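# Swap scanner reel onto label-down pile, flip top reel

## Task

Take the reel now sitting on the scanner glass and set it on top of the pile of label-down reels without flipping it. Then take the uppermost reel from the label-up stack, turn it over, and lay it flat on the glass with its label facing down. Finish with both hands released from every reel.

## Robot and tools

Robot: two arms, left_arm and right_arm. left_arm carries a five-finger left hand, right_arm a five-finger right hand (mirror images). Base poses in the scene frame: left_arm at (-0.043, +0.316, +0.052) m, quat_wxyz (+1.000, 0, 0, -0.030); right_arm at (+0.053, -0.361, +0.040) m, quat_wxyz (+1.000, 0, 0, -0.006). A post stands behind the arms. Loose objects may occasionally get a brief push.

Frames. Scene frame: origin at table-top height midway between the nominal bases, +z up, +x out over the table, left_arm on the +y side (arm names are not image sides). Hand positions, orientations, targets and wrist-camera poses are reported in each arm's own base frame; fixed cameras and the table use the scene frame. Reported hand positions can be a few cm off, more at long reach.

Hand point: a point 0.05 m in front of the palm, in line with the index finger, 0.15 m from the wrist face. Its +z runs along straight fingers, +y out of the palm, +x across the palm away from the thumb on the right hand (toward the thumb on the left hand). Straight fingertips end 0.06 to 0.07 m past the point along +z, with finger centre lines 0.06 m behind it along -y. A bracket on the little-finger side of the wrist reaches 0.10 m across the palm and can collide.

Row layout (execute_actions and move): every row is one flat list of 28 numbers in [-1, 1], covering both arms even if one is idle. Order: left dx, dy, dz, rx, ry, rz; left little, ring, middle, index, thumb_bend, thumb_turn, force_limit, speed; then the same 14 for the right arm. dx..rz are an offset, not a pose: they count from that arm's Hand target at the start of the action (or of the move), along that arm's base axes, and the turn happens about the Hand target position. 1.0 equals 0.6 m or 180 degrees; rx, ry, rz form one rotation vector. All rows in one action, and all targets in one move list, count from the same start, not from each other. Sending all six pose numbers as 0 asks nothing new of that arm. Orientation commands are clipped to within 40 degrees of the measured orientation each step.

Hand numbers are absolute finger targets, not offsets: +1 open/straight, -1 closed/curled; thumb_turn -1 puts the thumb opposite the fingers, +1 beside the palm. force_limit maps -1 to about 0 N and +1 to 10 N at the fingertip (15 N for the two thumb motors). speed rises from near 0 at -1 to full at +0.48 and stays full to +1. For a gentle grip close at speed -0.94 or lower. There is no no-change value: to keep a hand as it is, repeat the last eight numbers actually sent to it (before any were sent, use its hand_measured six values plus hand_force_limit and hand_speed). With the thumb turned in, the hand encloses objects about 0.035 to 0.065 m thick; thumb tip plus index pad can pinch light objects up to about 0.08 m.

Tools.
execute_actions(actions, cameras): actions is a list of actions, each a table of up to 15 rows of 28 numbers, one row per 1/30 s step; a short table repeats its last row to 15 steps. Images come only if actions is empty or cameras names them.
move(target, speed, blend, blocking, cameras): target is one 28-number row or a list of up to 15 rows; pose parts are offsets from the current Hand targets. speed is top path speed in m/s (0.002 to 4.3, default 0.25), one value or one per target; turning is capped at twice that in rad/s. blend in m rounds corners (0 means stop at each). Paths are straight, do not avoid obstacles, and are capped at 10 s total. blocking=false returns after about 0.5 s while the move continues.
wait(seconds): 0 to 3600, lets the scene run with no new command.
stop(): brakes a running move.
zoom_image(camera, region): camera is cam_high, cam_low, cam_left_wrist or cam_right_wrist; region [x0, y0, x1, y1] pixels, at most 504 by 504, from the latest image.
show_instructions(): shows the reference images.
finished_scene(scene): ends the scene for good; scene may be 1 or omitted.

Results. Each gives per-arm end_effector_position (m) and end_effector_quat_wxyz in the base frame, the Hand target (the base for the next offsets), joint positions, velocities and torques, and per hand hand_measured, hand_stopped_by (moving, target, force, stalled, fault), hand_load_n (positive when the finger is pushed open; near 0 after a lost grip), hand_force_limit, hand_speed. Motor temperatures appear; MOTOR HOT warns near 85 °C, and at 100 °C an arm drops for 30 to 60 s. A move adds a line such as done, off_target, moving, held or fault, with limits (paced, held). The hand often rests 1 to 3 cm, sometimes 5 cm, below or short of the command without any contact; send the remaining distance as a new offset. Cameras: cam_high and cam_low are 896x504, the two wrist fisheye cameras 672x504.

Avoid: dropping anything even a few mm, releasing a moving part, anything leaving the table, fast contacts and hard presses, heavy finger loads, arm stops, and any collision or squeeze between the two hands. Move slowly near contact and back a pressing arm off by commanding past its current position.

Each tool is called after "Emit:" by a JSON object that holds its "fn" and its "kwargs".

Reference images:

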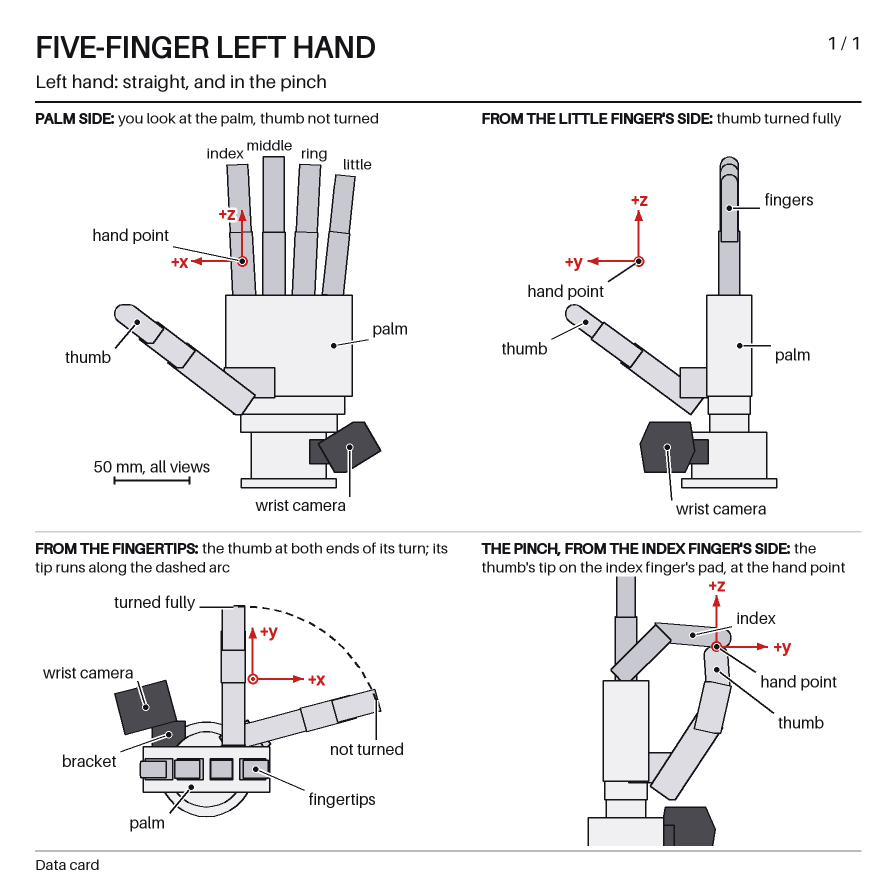

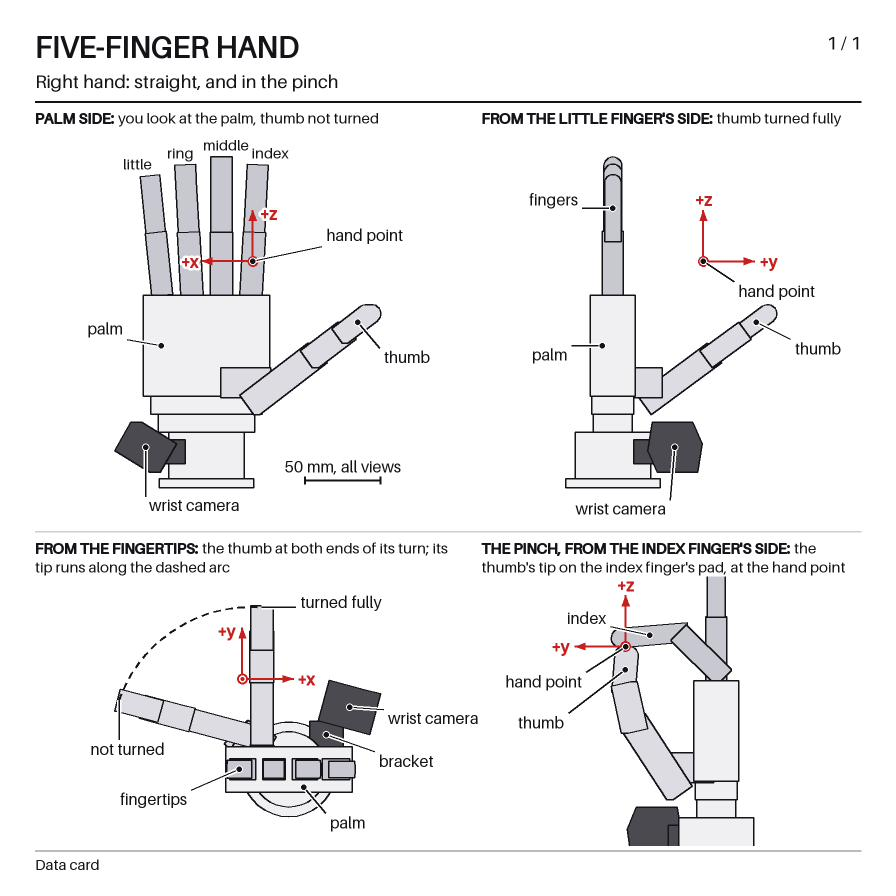

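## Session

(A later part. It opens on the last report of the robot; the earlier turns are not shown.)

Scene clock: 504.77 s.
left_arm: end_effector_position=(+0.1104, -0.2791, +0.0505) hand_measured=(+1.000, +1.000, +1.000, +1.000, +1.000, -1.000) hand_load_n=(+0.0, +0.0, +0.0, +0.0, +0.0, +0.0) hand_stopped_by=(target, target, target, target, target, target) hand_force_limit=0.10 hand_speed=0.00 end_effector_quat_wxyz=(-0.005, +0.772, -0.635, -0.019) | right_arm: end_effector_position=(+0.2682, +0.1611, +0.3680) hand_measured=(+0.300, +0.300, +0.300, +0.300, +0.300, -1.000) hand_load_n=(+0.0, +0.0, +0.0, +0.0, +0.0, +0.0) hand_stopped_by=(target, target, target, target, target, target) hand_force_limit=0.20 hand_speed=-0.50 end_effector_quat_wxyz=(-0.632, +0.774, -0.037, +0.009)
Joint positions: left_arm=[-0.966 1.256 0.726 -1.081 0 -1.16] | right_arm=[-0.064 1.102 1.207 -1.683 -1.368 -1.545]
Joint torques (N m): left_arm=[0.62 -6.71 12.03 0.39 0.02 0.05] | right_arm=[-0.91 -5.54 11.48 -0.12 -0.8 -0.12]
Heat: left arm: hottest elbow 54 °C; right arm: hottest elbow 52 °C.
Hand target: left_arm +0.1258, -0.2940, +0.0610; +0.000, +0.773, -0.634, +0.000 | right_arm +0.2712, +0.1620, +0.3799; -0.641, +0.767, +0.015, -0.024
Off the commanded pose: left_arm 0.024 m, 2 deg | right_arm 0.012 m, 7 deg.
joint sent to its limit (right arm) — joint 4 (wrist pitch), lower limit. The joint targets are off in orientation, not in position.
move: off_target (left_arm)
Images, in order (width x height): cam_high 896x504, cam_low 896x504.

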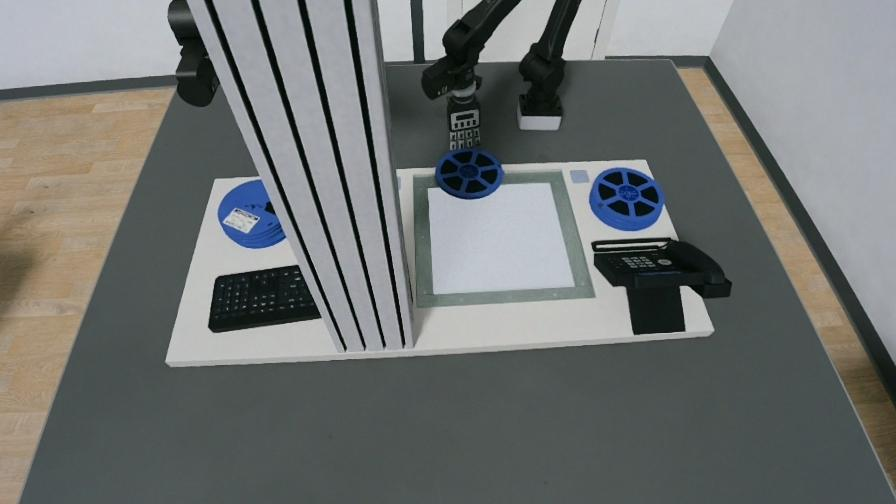

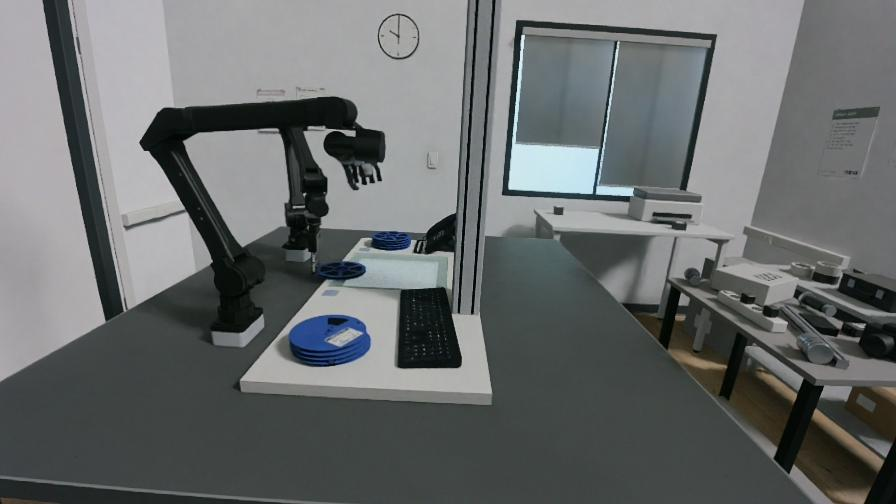

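Emit:
{"fn": "move", "kwargs": {"target": [[-0.06,-0.015,0.033,0,0,0, 1,1,1,1,1,-1,0.1,0, 0,0,0,0,0,0, 0.3,0.3,0.3,0.3,0.3,-1,0.2,-0.5],[-0.015,-0.012,0.0175,0,0,0, 1,1,1,1,1,-1,0.1,0, 0,0,0,0,0,0, 0.3,0.3,0.3,0.3,0.3,-1,0.2,-0.5]], "cameras": ["cam_low","cam_high"], "speed": 0.1}}

Emit:
{"fn": "zoom_image", "kwargs": {"camera": "cam_low", "region": [290, 230, 380, 295]}}

Emit:
{"fn": "zoom_image", "kwargs": {"camera": "cam_high", "region": [410, 90, 530, 220]}}

Scene clock: 507.23 s.
left_arm: end_effector_position=(+0.1027, -0.2855, +0.0601) hand_measured=(+1.000, +1.000, +1.000, +1.000, +1.000, -1.000) hand_load_n=(+0.0, +0.0, +0.0, +0.0, +0.0, +0.0) hand_stopped_by=(target, target, target, target, target, target) hand_force_limit=0.10 hand_speed=0.00 end_effector_quat_wxyz=(-0.007, +0.773, -0.634, -0.020) | right_arm: end_effector_position=(+0.2682, +0.1611, +0.3680) hand_measured=(+0.300, +0.300, +0.300, +0.300, +0.300, -1.000) hand_load_n=(+0.0, +0.0, +0.0, +0.0, +0.0, +0.0) hand_stopped_by=(target, target, target, target, target, target) hand_force_limit=0.20 hand_speed=-0.50 end_effector_quat_wxyz=(-0.632, +0.774, -0.037, +0.009)
Joint positions: left_arm=[-1.001 1.244 0.746 -1.114 0 -1.198] | right_arm=[-0.064 1.102 1.207 -1.683 -1.368 -1.545]
Joint torques (N m): left_arm=[0.44 -6.71 12.27 0.38 0.05 0.06] | right_arm=[-0.79 -5.48 11.44 -0.14 -0.79 -0.14]
Heat: left arm: hottest elbow 54 °C; right arm: hottest elbow 52 °C.
Hand target: left_arm +0.1168, -0.3013, +0.0715; +0.000, +0.773, -0.634, +0.000 | right_arm +0.2712, +0.1620, +0.3799; -0.641, +0.767, +0.015, -0.024
Off the commanded pose: left_arm 0.024 m, 2 deg | right_arm 0.012 m, 7 deg.
joint sent to its limit (right arm) — joint 4 (wrist pitch), lower limit. The joint targets are off in orientation, not in position.
move: off_target (left_arm)
Images, in order (width x height): cam_high 896x504, cam_low 896x504.

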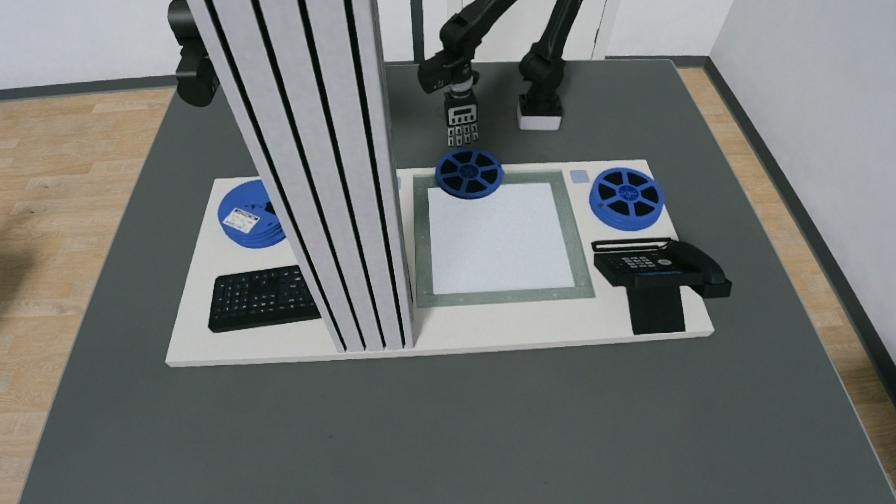

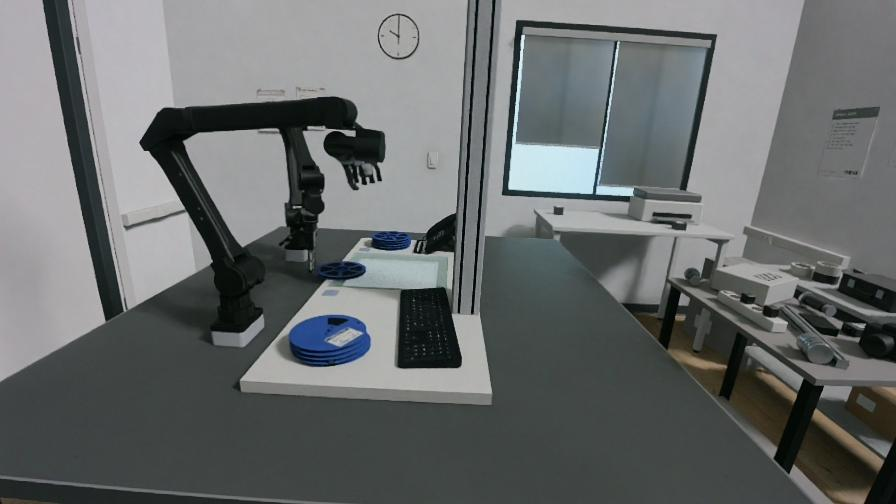

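Scaled by 5.600 from the camera's image (finer frame: 1280x720).

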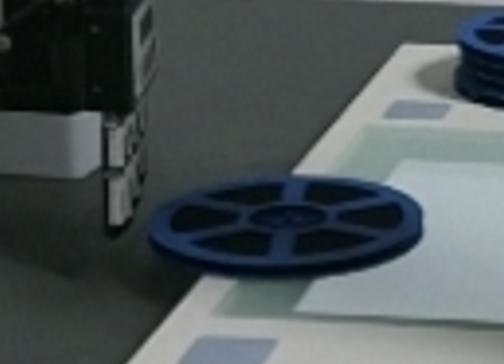

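Scaled by 3.877 from the camera's image (finer frame: 1280x720).

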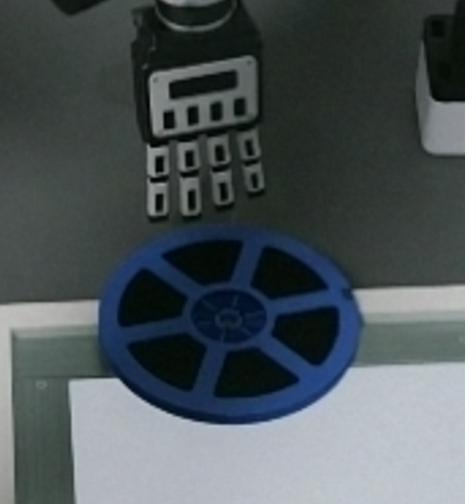

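Emit:
{"fn": "move", "kwargs": {"target": [0.146,0.0167,0.003,0,0,0, 1,1,1,1,1,-1,0.1,0, 0,0,0,0,0,0, 0.3,0.3,0.3,0.3,0.3,-1,0.2,-0.5], "cameras": ["cam_low","cam_high"], "speed": 0.07}}

Emit:
{"fn": "zoom_image", "kwargs": {"camera": "cam_low", "region": [300, 220, 400, 300]}}

Emit:
{"fn": "zoom_image", "kwargs": {"camera": "cam_high", "region": [410, 110, 530, 240]}}

Scene clock: 509.87 s.
left_arm: end_effector_position=(+0.1853, -0.2794, +0.0635) hand_measured=(+1.000, +1.000, +1.000, +1.000, +1.000, -1.000) hand_load_n=(+0.0, +0.0, +0.0, +0.0, +0.0, +0.0) hand_stopped_by=(target, target, target, target, target, target) hand_force_limit=0.10 hand_speed=0.00 end_effector_quat_wxyz=(-0.002, +0.772, -0.635, -0.021) | right_arm: end_effector_position=(+0.2682, +0.1611, +0.3680) hand_measured=(+0.300, +0.300, +0.300, +0.300, +0.300, -1.000) hand_load_n=(+0.0, +0.0, +0.0, +0.0, +0.0, +0.0) hand_stopped_by=(target, target, target, target, target, target) hand_force_limit=0.20 hand_speed=-0.50 end_effector_quat_wxyz=(-0.632, +0.774, -0.037, +0.009)
Joint positions: left_arm=[-0.782 1.37 0.868 -1.109 0 -0.976] | right_arm=[-0.064 1.102 1.207 -1.683 -1.368 -1.545]
Joint torques (N m): left_arm=[0.73 -8.41 12.33 0.42 0.04 0.02] | right_arm=[-0.97 -5.66 11.45 -0.16 -0.79 -0.13]
Heat: left arm: hottest elbow 54 °C; right arm: hottest elbow 52 °C.
Hand target: left_arm +0.2044, -0.2912, +0.0733; +0.000, +0.774, -0.634, +0.000 | right_arm +0.2712, +0.1620, +0.3799; -0.641, +0.767, +0.015, -0.024
Off the commanded pose: left_arm 0.025 m, 2 deg | right_arm 0.012 m, 7 deg.
joint sent to its limit (right arm) — joint 4 (wrist pitch), lower limit. The joint targets are off in orientation, not in position.
move: off_target (left_arm)
Images, in order (width x height): cam_high 896x504, cam_low 896x504.

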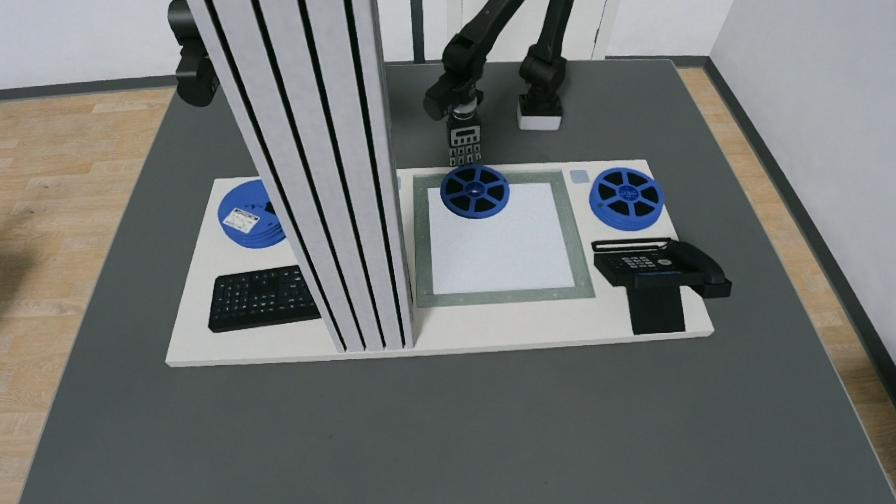

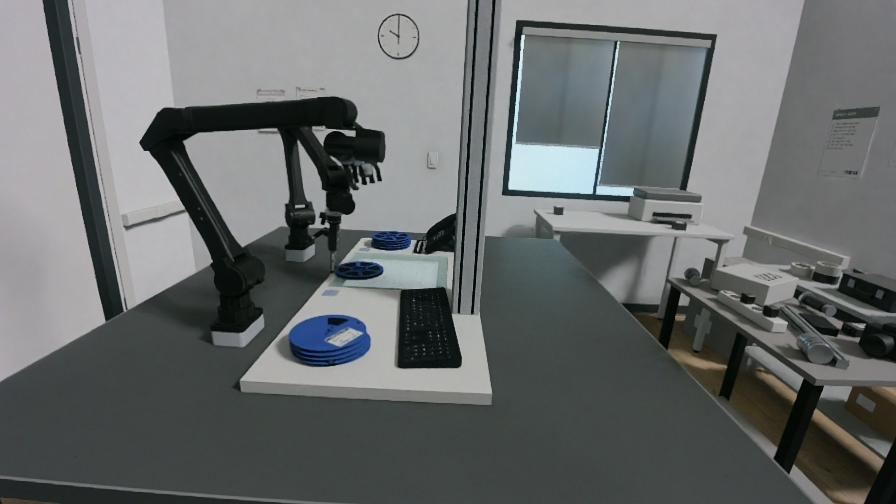

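Scaled by 5.040 from the camera's image (finer frame: 1280x720).

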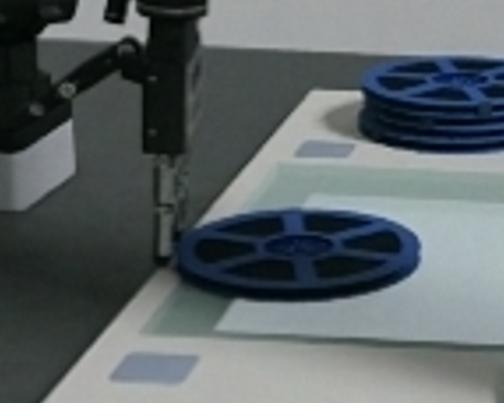

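Scaled by 3.877 from the camera's image (finer frame: 1280x720).

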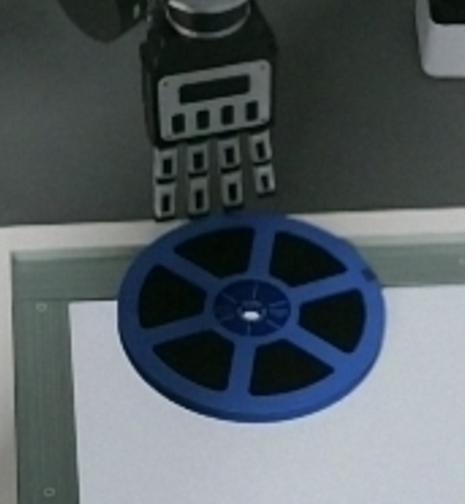

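Emit:
{"fn": "move", "kwargs": {"target": [0.149,0.037,-0.001,0,0,0, 1,1,1,1,1,-1,0.1,0, 0,0,0,0,0,0, 0.3,0.3,0.3,0.3,0.3,-1,0.2,-0.5], "cameras": ["cam_low","cam_high"], "speed": 0.07}}

Emit:
{"fn": "zoom_image", "kwargs": {"camera": "cam_low", "region": [320, 220, 430, 300]}}

Emit:
{"fn": "zoom_image", "kwargs": {"camera": "cam_high", "region": [420, 130, 540, 260]}}

Scene clock: 512.37 s.
left_arm: end_effector_position=(+0.2744, -0.2632, +0.0643) hand_measured=(+1.000, +1.000, +1.000, +1.000, +1.000, -1.000) hand_load_n=(+0.0, +0.5, +0.0, +0.0, +0.0, +0.0) hand_stopped_by=(target, target, target, target, target, target) hand_force_limit=0.10 hand_speed=0.00 end_effector_quat_wxyz=(+0.001, +0.772, -0.635, -0.016) | right_arm: end_effector_position=(+0.2682, +0.1611, +0.3680) hand_measured=(+0.300, +0.300, +0.300, +0.300, +0.300, -1.000) hand_load_n=(+0.0, +0.0, +0.0, +0.0, +0.0, +0.0) hand_stopped_by=(target, target, target, target, target, target) hand_force_limit=0.20 hand_speed=-0.50 end_effector_quat_wxyz=(-0.632, +0.774, -0.037, +0.009)
Joint positions: left_arm=[-0.593 1.512 1.019 -1.109 0 -0.787] | right_arm=[-0.064 1.102 1.207 -1.683 -1.368 -1.545]
Joint torques (N m): left_arm=[0.56 -10.46 12.36 0.17 0.06 0.08] | right_arm=[-0.73 -5.6 11.43 -0.1 -0.79 -0.13]
Heat: left arm: hottest elbow 54 °C; right arm: hottest elbow 52 °C.
Hand target: left_arm +0.2939, -0.2692, +0.0727; +0.000, +0.773, -0.634, +0.000 | right_arm +0.2712, +0.1620, +0.3799; -0.641, +0.767, +0.015, -0.024
Off the commanded pose: left_arm 0.022 m, 2 deg | right_arm 0.012 m, 7 deg.
joint sent to its limit (right arm) — joint 4 (wrist pitch), lower limit. The joint targets are off in orientation, not in position.
move: off_target (left_arm)
Images, in order (width x height): cam_high 896x504, cam_low 896x504.

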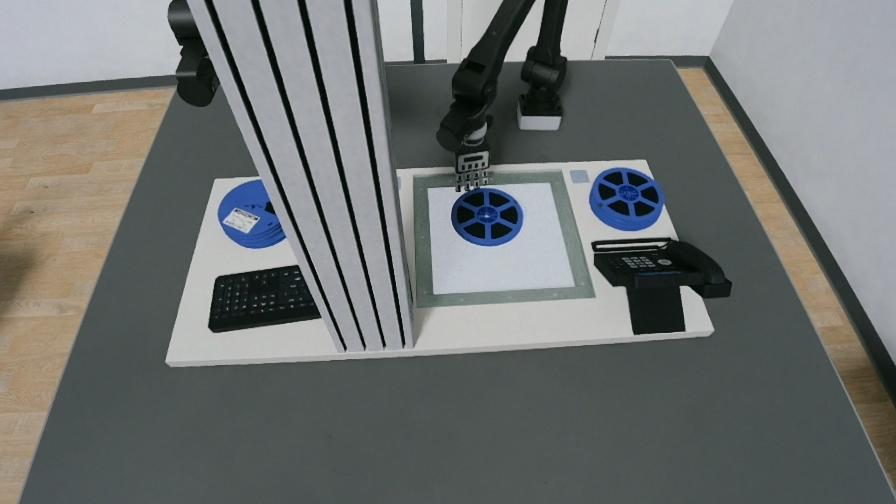

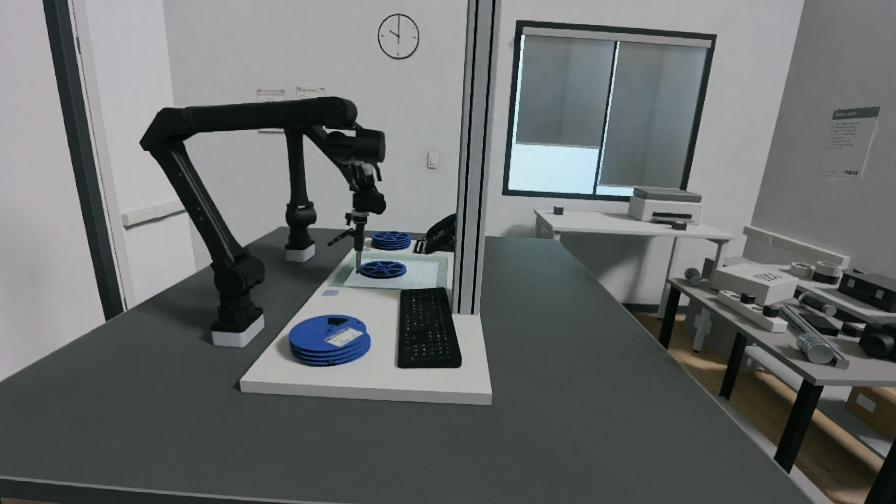

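Scaled by 4.582 from the camera's image (finer frame: 1280x720).

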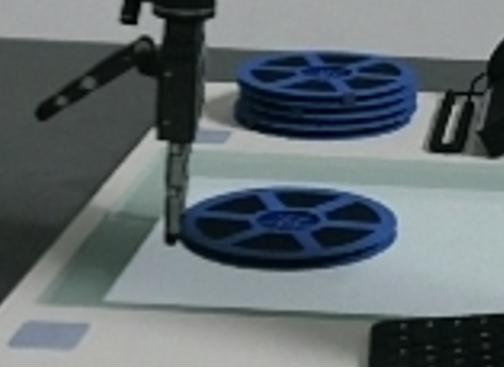

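Scaled by 3.877 from the camera's image (finer frame: 1280x720).

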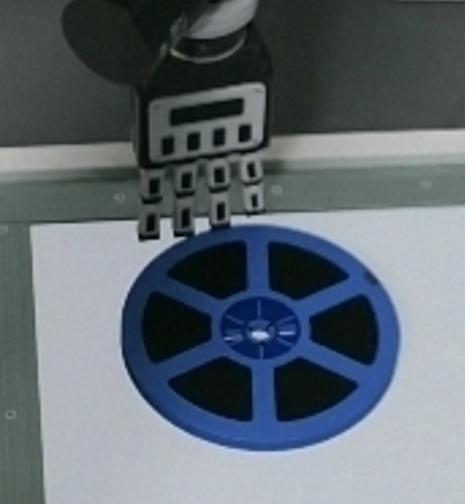

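Emit:
{"fn": "move", "kwargs": {"target": [[-0.034,-0.002,0.003,0,0,0, 1,1,1,1,1,-1,0.1,0, 0,0,0,0,0,0, 0.3,0.3,0.3,0.3,0.3,-1,0.2,-0.5],[-0.034,0.0388,0.003,0,0,0, 1,1,1,1,1,-1,0.1,0, 0,0,0,0,0,0, 0.3,0.3,0.3,0.3,0.3,-1,0.2,-0.5]], "cameras": ["cam_low","cam_high"], "speed": 0.1}}

Emit:
{"fn": "zoom_image", "kwargs": {"camera": "cam_high", "region": [420, 130, 540, 260]}}

Scene clock: 514.77 s.
left_arm: end_effector_position=(+0.2679, -0.2481, +0.0688) hand_measured=(+1.000, +1.000, +1.000, +1.000, +1.000, -1.000) hand_load_n=(+0.0, +0.0, +0.0, +0.0, +0.0, +0.0) hand_stopped_by=(target, target, target, target, target, target) hand_force_limit=0.10 hand_speed=0.00 end_effector_quat_wxyz=(+0.001, +0.773, -0.635, -0.011) | right_arm: end_effector_position=(+0.2682, +0.1611, +0.3680) hand_measured=(+0.300, +0.300, +0.300, +0.300, +0.300, -1.000) hand_load_n=(+0.0, +0.0, +0.0, -0.5, +0.0, +0.0) hand_stopped_by=(target, target, target, target, target, target) hand_force_limit=0.20 hand_speed=-0.50 end_effector_quat_wxyz=(-0.632, +0.774, -0.037, +0.009)
Joint positions: left_arm=[-0.57 1.466 0.981 -1.109 0 -0.765] | right_arm=[-0.064 1.102 1.207 -1.683 -1.368 -1.545]
Joint torques (N m): left_arm=[0.56 -11.81 8.69 0.28 0.06 0.06] | right_arm=[-0.73 -5.66 11.47 -0.14 -0.79 -0.12]
Heat: left arm: hottest elbow 54 °C; right arm: hottest elbow 52 °C.
Hand target: left_arm +0.2734, -0.2458, +0.0745; +0.000, +0.773, -0.634, +0.000 | right_arm +0.2712, +0.1620, +0.3799; -0.641, +0.767, +0.015, -0.024
Off the commanded pose: left_arm 0.008 m, 1 deg | right_arm 0.012 m, 7 deg.
joint sent to its limit (right arm) — joint 4 (wrist pitch), lower limit. The joint targets are off in orientation, not in position.
move: done
Images, in order (width x height): cam_high 896x504, cam_low 896x504.

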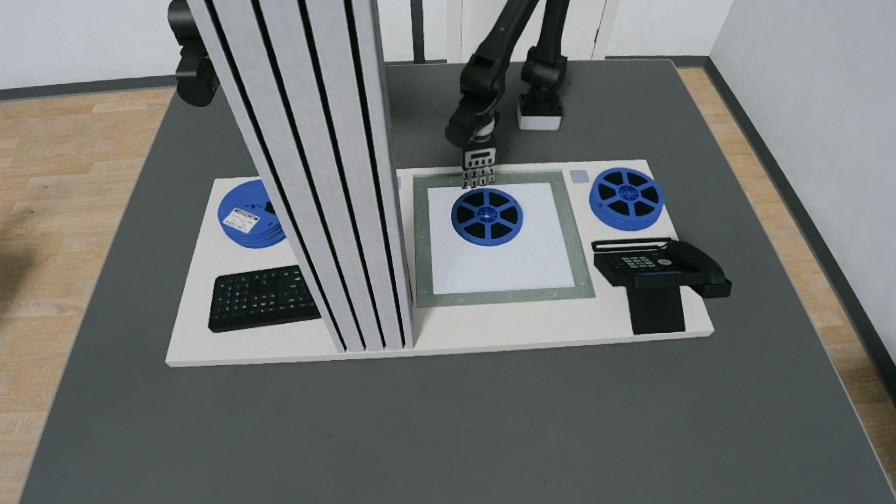

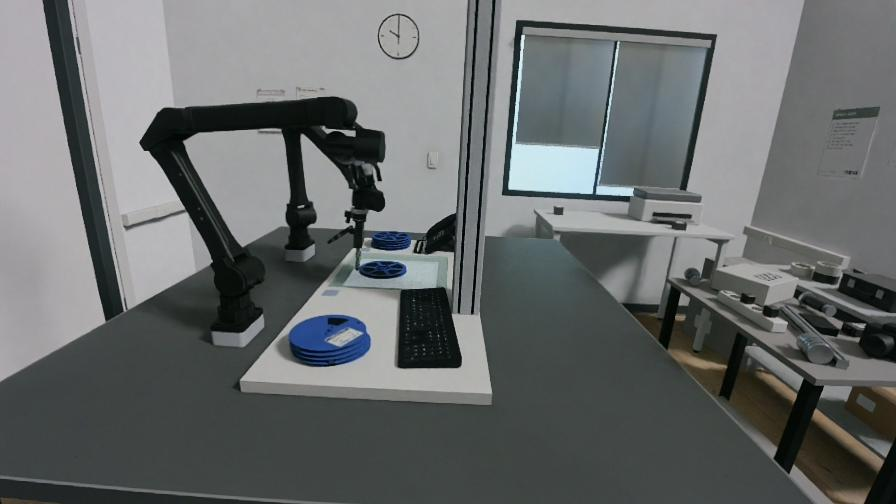

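Scaled by 3.877 from the camera's image (finer frame: 1280x720).

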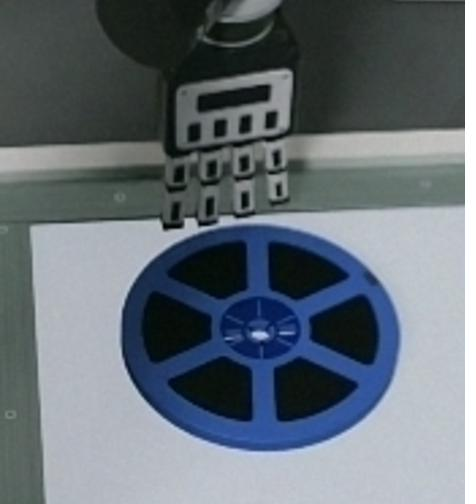

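Emit:
{"fn": "move", "kwargs": {"target": [[0.02,0.013,-0.002,0,0,0, 1,1,1,1,1,-1,0.1,0, 0,0,0,0,0,0, 0.3,0.3,0.3,0.3,0.3,-1,0.2,-0.5],[0.1405,0.010,-0.004,0,0,0, 1,1,1,1,1,-1,0.1,0, 0,0,0,0,0,0, 0.3,0.3,0.3,0.3,0.3,-1,0.2,-0.5]], "cameras": ["cam_low","cam_high"], "speed": 0.07, "blend": [0.005,0]}}

Emit:
{"fn": "zoom_image", "kwargs": {"camera": "cam_high", "region": [420, 150, 540, 280]}}

Emit:
{"fn": "zoom_image", "kwargs": {"camera": "cam_low", "region": [330, 220, 440, 300]}}

Scene clock: 517.17 s.
left_arm: end_effector_position=(+0.3403, -0.2403, +0.0688) hand_measured=(+1.000, +1.000, +1.000, +1.000, +1.000, -1.000) hand_load_n=(+0.0, +0.0, -1.5, +0.0, -0.5, +0.0) hand_stopped_by=(target, target, target, target, target, target) hand_force_limit=0.10 hand_speed=0.00 end_effector_quat_wxyz=(+0.003, +0.771, -0.637, -0.006) | right_arm: end_effector_position=(+0.2682, +0.1611, +0.3680) hand_measured=(+0.300, +0.300, +0.300, +0.300, +0.300, -1.000) hand_load_n=(+0.0, +0.0, +0.0, -0.5, +0.0, +0.0) hand_stopped_by=(target, target, target, target, target, target) hand_force_limit=0.20 hand_speed=-0.50 end_effector_quat_wxyz=(-0.632, +0.774, -0.037, +0.009)
Joint positions: left_arm=[-0.465 1.604 1.142 -1.121 0.003 -0.655] | right_arm=[-0.064 1.102 1.207 -1.683 -1.368 -1.545]
Joint torques (N m): left_arm=[0.97 -11.34 12.21 -0.05 -0.07 0.04] | right_arm=[-0.91 -5.42 11.44 -0.12 -0.79 -0.13]
Heat: left arm: hottest elbow 54 °C; right arm: hottest elbow 52 °C.
Hand target: left_arm +0.3578, -0.2399, +0.0722; +0.000, +0.773, -0.634, +0.000 | right_arm +0.2712, +0.1620, +0.3799; -0.641, +0.767, +0.015, -0.024
Off the commanded pose: left_arm 0.018 m, 1 deg | right_arm 0.012 m, 7 deg.
joint sent to its limit (right arm) — joint 4 (wrist pitch), lower limit. The joint targets are off in orientation, not in position.
move: off_target (left_arm)
Images, in order (width x height): cam_high 896x504, cam_low 896x504.

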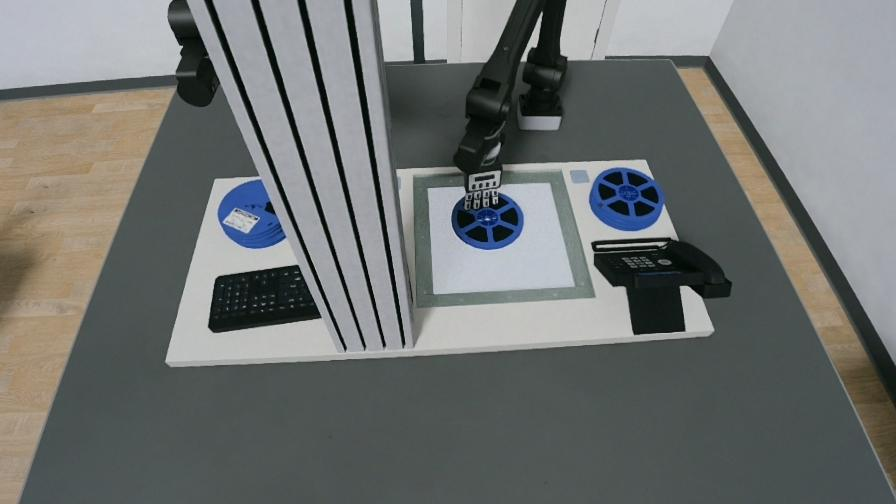

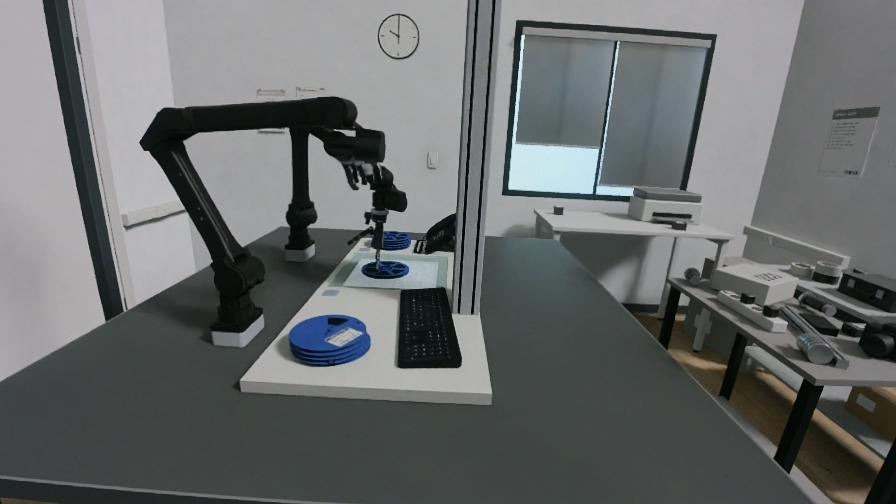

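Scaled by 3.877 from the camera's image (finer frame: 1280x720).

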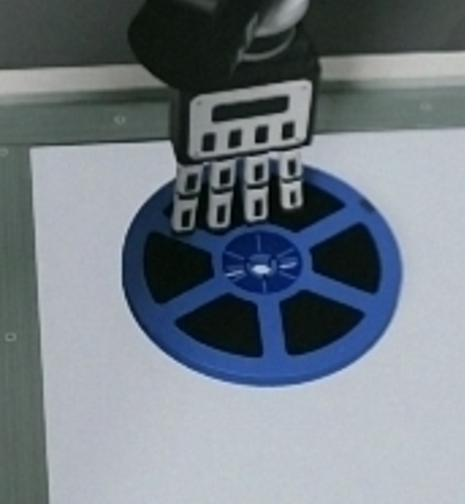

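Scaled by 4.582 from the camera's image (finer frame: 1280x720).

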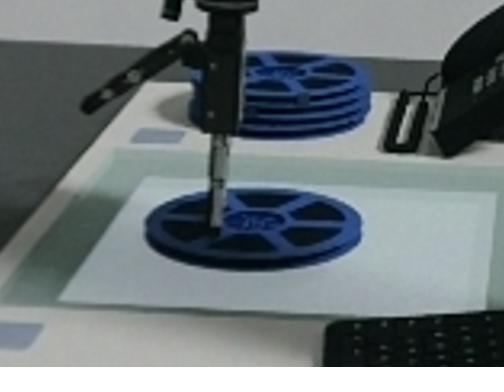

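Emit:
{"fn": "move", "kwargs": {"target": [[0,0,0.05,0,0,0, 1,1,1,1,1,-1,0.1,0, 0,0,0,0,0,0, 0.3,0.3,0.3,0.3,0.3,-1,0.2,-0.5],[-0.15,0.0,0.05,0,0,0, 1,1,1,1,1,-1,0.1,0, 0,0,0,0,0,0, 0.3,0.3,0.3,0.3,0.3,-1,0.2,-0.5],[-0.15,0.0,-0.015,0,0,0, 1,1,1,1,1,-1,0.1,0, 0,0,0,0,0,0, 0.3,0.3,0.3,0.3,0.3,-1,0.2,-0.5]], "cameras": ["cam_low","cam_high"], "speed": 0.12, "blend": [0.003,0.01,0]}}

Emit:
{"fn": "zoom_image", "kwargs": {"camera": "cam_high", "region": [420, 150, 540, 280]}}

Emit:
{"fn": "zoom_image", "kwargs": {"camera": "cam_low", "region": [330, 220, 440, 300]}}

Scene clock: 519.77 s.
left_arm: end_effector_position=(+0.2678, -0.2343, +0.0656) hand_measured=(+1.000, +1.000, +1.000, +1.000, +1.000, -1.000) hand_load_n=(+0.0, +0.0, +0.0, +0.0, +0.0, +0.0) hand_stopped_by=(target, target, target, target, target, target) hand_force_limit=0.10 hand_speed=0.00 end_effector_quat_wxyz=(+0.002, +0.775, -0.632, -0.001) | right_arm: end_effector_position=(+0.2682, +0.1611, +0.3680) hand_measured=(+0.300, +0.300, +0.300, +0.300, +0.300, -1.000) hand_load_n=(+0.0, +0.0, +0.0, +0.0, +0.0, +0.0) hand_stopped_by=(target, target, target, target, target, target) hand_force_limit=0.20 hand_speed=-0.50 end_effector_quat_wxyz=(-0.632, +0.774, -0.037, +0.009)
Joint positions: left_arm=[-0.537 1.436 0.942 -1.079 0.003 -0.739] | right_arm=[-0.064 1.102 1.207 -1.683 -1.368 -1.545]
Joint torques (N m): left_arm=[-1.49 -9.64 8.73 0.49 -0.04 -0.15] | right_arm=[-0.85 -5.48 11.47 -0.14 -0.8 -0.12]
Heat: left arm: hottest elbow 54 °C; right arm: hottest elbow 52 °C.
Hand target: left_arm +0.2677, -0.2398, +0.0631; +0.000, +0.773, -0.634, +0.000 | right_arm +0.2712, +0.1620, +0.3799; -0.641, +0.767, +0.015, -0.024
Off the commanded pose: left_arm 0.006 m, 0 deg | right_arm 0.012 m, 7 deg.
joint sent to its limit (right arm) — joint 4 (wrist pitch), lower limit. The joint targets are off in orientation, not in position.
move: done
Images, in order (width x height): cam_high 896x504, cam_low 896x504.

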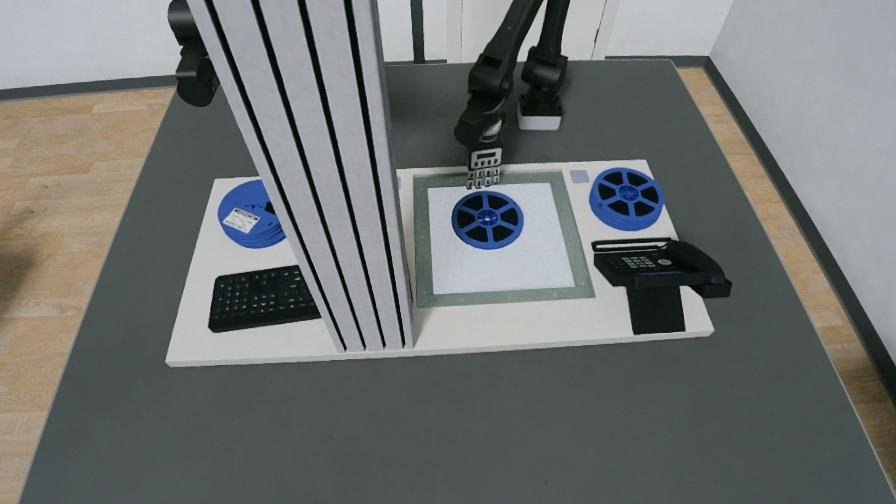

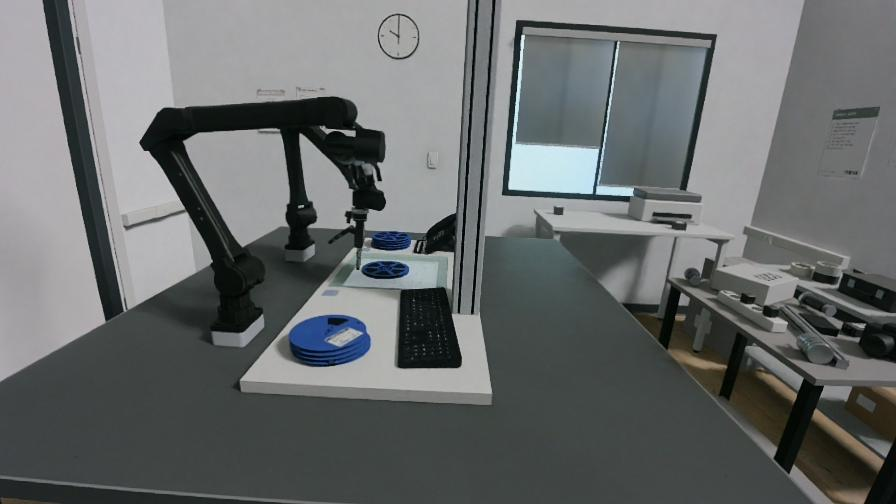

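Scaled by 3.877 from the camera's image (finer frame: 1280x720).

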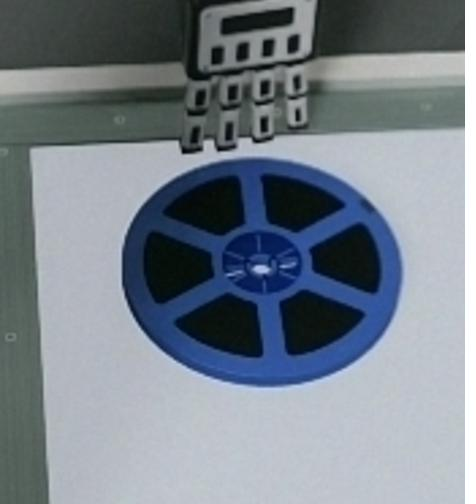

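Scaled by 4.582 from the camera's image (finer frame: 1280x720).

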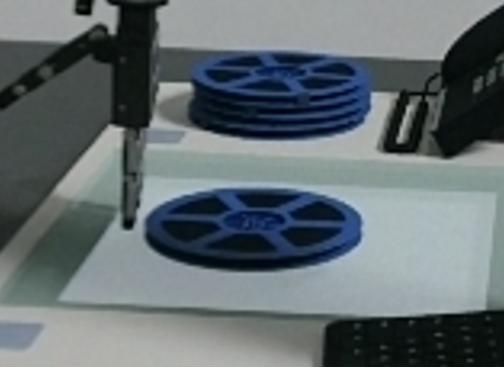

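Emit:
{"fn": "move", "kwargs": {"target": [[0.0,0.0,-0.009,0,0,0, 1,1,1,1,1,-1,0.1,0, 0,0,0,0,0,0, 0.3,0.3,0.3,0.3,0.3,-1,0.2,-0.5],[0.07,0.003,-0.003,0,0,0, 1,1,1,1,1,-1,0.1,0, 0,0,0,0,0,0, 0.3,0.3,0.3,0.3,0.3,-1,0.2,-0.5]], "cameras": ["cam_low","cam_high"], "speed": 0.07}}

Emit:
{"fn": "zoom_image", "kwargs": {"camera": "cam_high", "region": [420, 150, 540, 280]}}

Emit:
{"fn": "zoom_image", "kwargs": {"camera": "cam_low", "region": [330, 220, 440, 300]}}

Scene clock: 521.70 s.
left_arm: end_effector_position=(+0.2900, -0.2362, +0.0580) hand_measured=(+1.000, +1.000, +1.000, +1.000, +1.000, -1.000) hand_load_n=(+0.0, -0.5, -3.0, +0.0, -0.5, +0.0) hand_stopped_by=(target, target, target, target, target, target) hand_force_limit=0.10 hand_speed=0.00 end_effector_quat_wxyz=(+0.003, +0.770, -0.638, -0.009) | right_arm: end_effector_position=(+0.2682, +0.1611, +0.3680) hand_measured=(+0.300, +0.300, +0.300, +0.300, +0.300, -1.000) hand_load_n=(+0.0, +0.0, +0.0, -0.5, +0.0, +0.5) hand_stopped_by=(target, target, target, target, target, target) hand_force_limit=0.20 hand_speed=-0.50 end_effector_quat_wxyz=(-0.632, +0.774, -0.037, +0.009)
Joint positions: left_arm=[-0.513 1.511 0.998 -1.077 0.003 -0.7] | right_arm=[-0.064 1.102 1.207 -1.683 -1.368 -1.545]
Joint torques (N m): left_arm=[1.08 -9.64 12.03 0.2 -0.08 0.06] | right_arm=[-0.97 -5.66 11.51 -0.18 -0.79 -0.13]
Heat: left arm: hottest elbow 54 °C; right arm: hottest elbow 52 °C.
Hand target: left_arm +0.3097, -0.2380, +0.0614; +0.000, +0.773, -0.634, +0.000 | right_arm +0.2712, +0.1620, +0.3799; -0.641, +0.767, +0.015, -0.024
Off the commanded pose: left_arm 0.020 m, 1 deg | right_arm 0.012 m, 7 deg.
joint sent to its limit (right arm) — joint 4 (wrist pitch), lower limit. The joint targets are off in orientation, not in position.
move: off_target (left_arm)
Images, in order (width x height): cam_high 896x504, cam_low 896x504.

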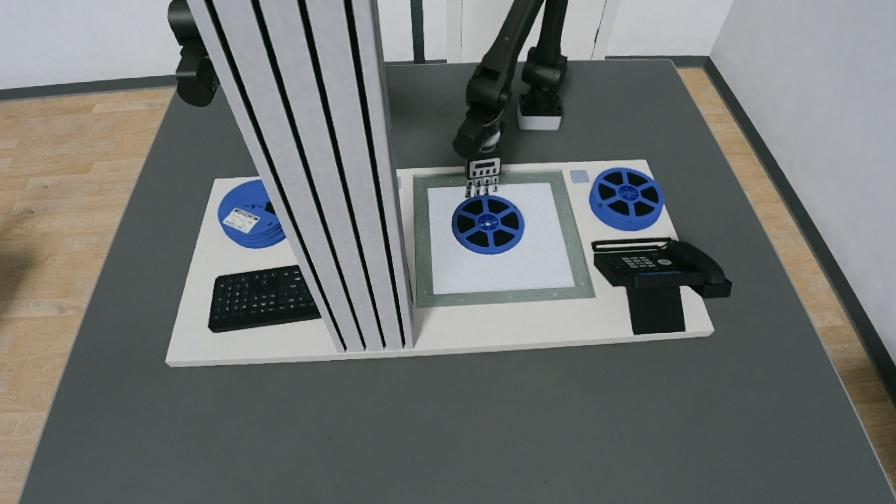

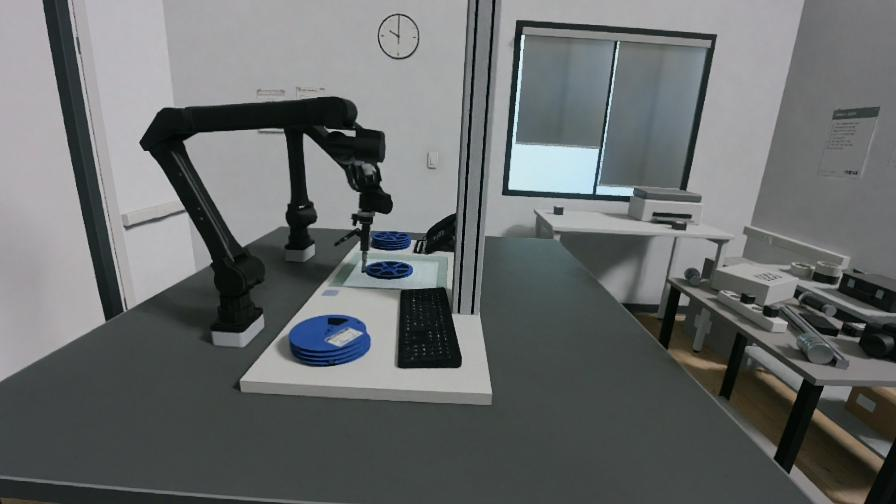

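Scaled by 3.877 from the camera's image (finer frame: 1280x720).

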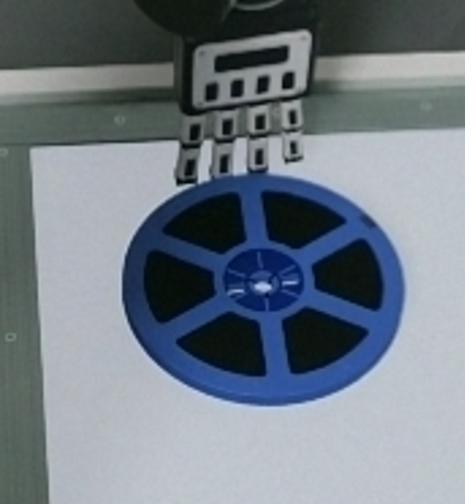

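Scaled by 4.582 from the camera's image (finer frame: 1280x720).

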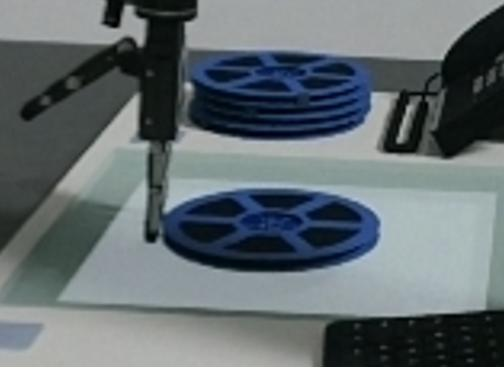

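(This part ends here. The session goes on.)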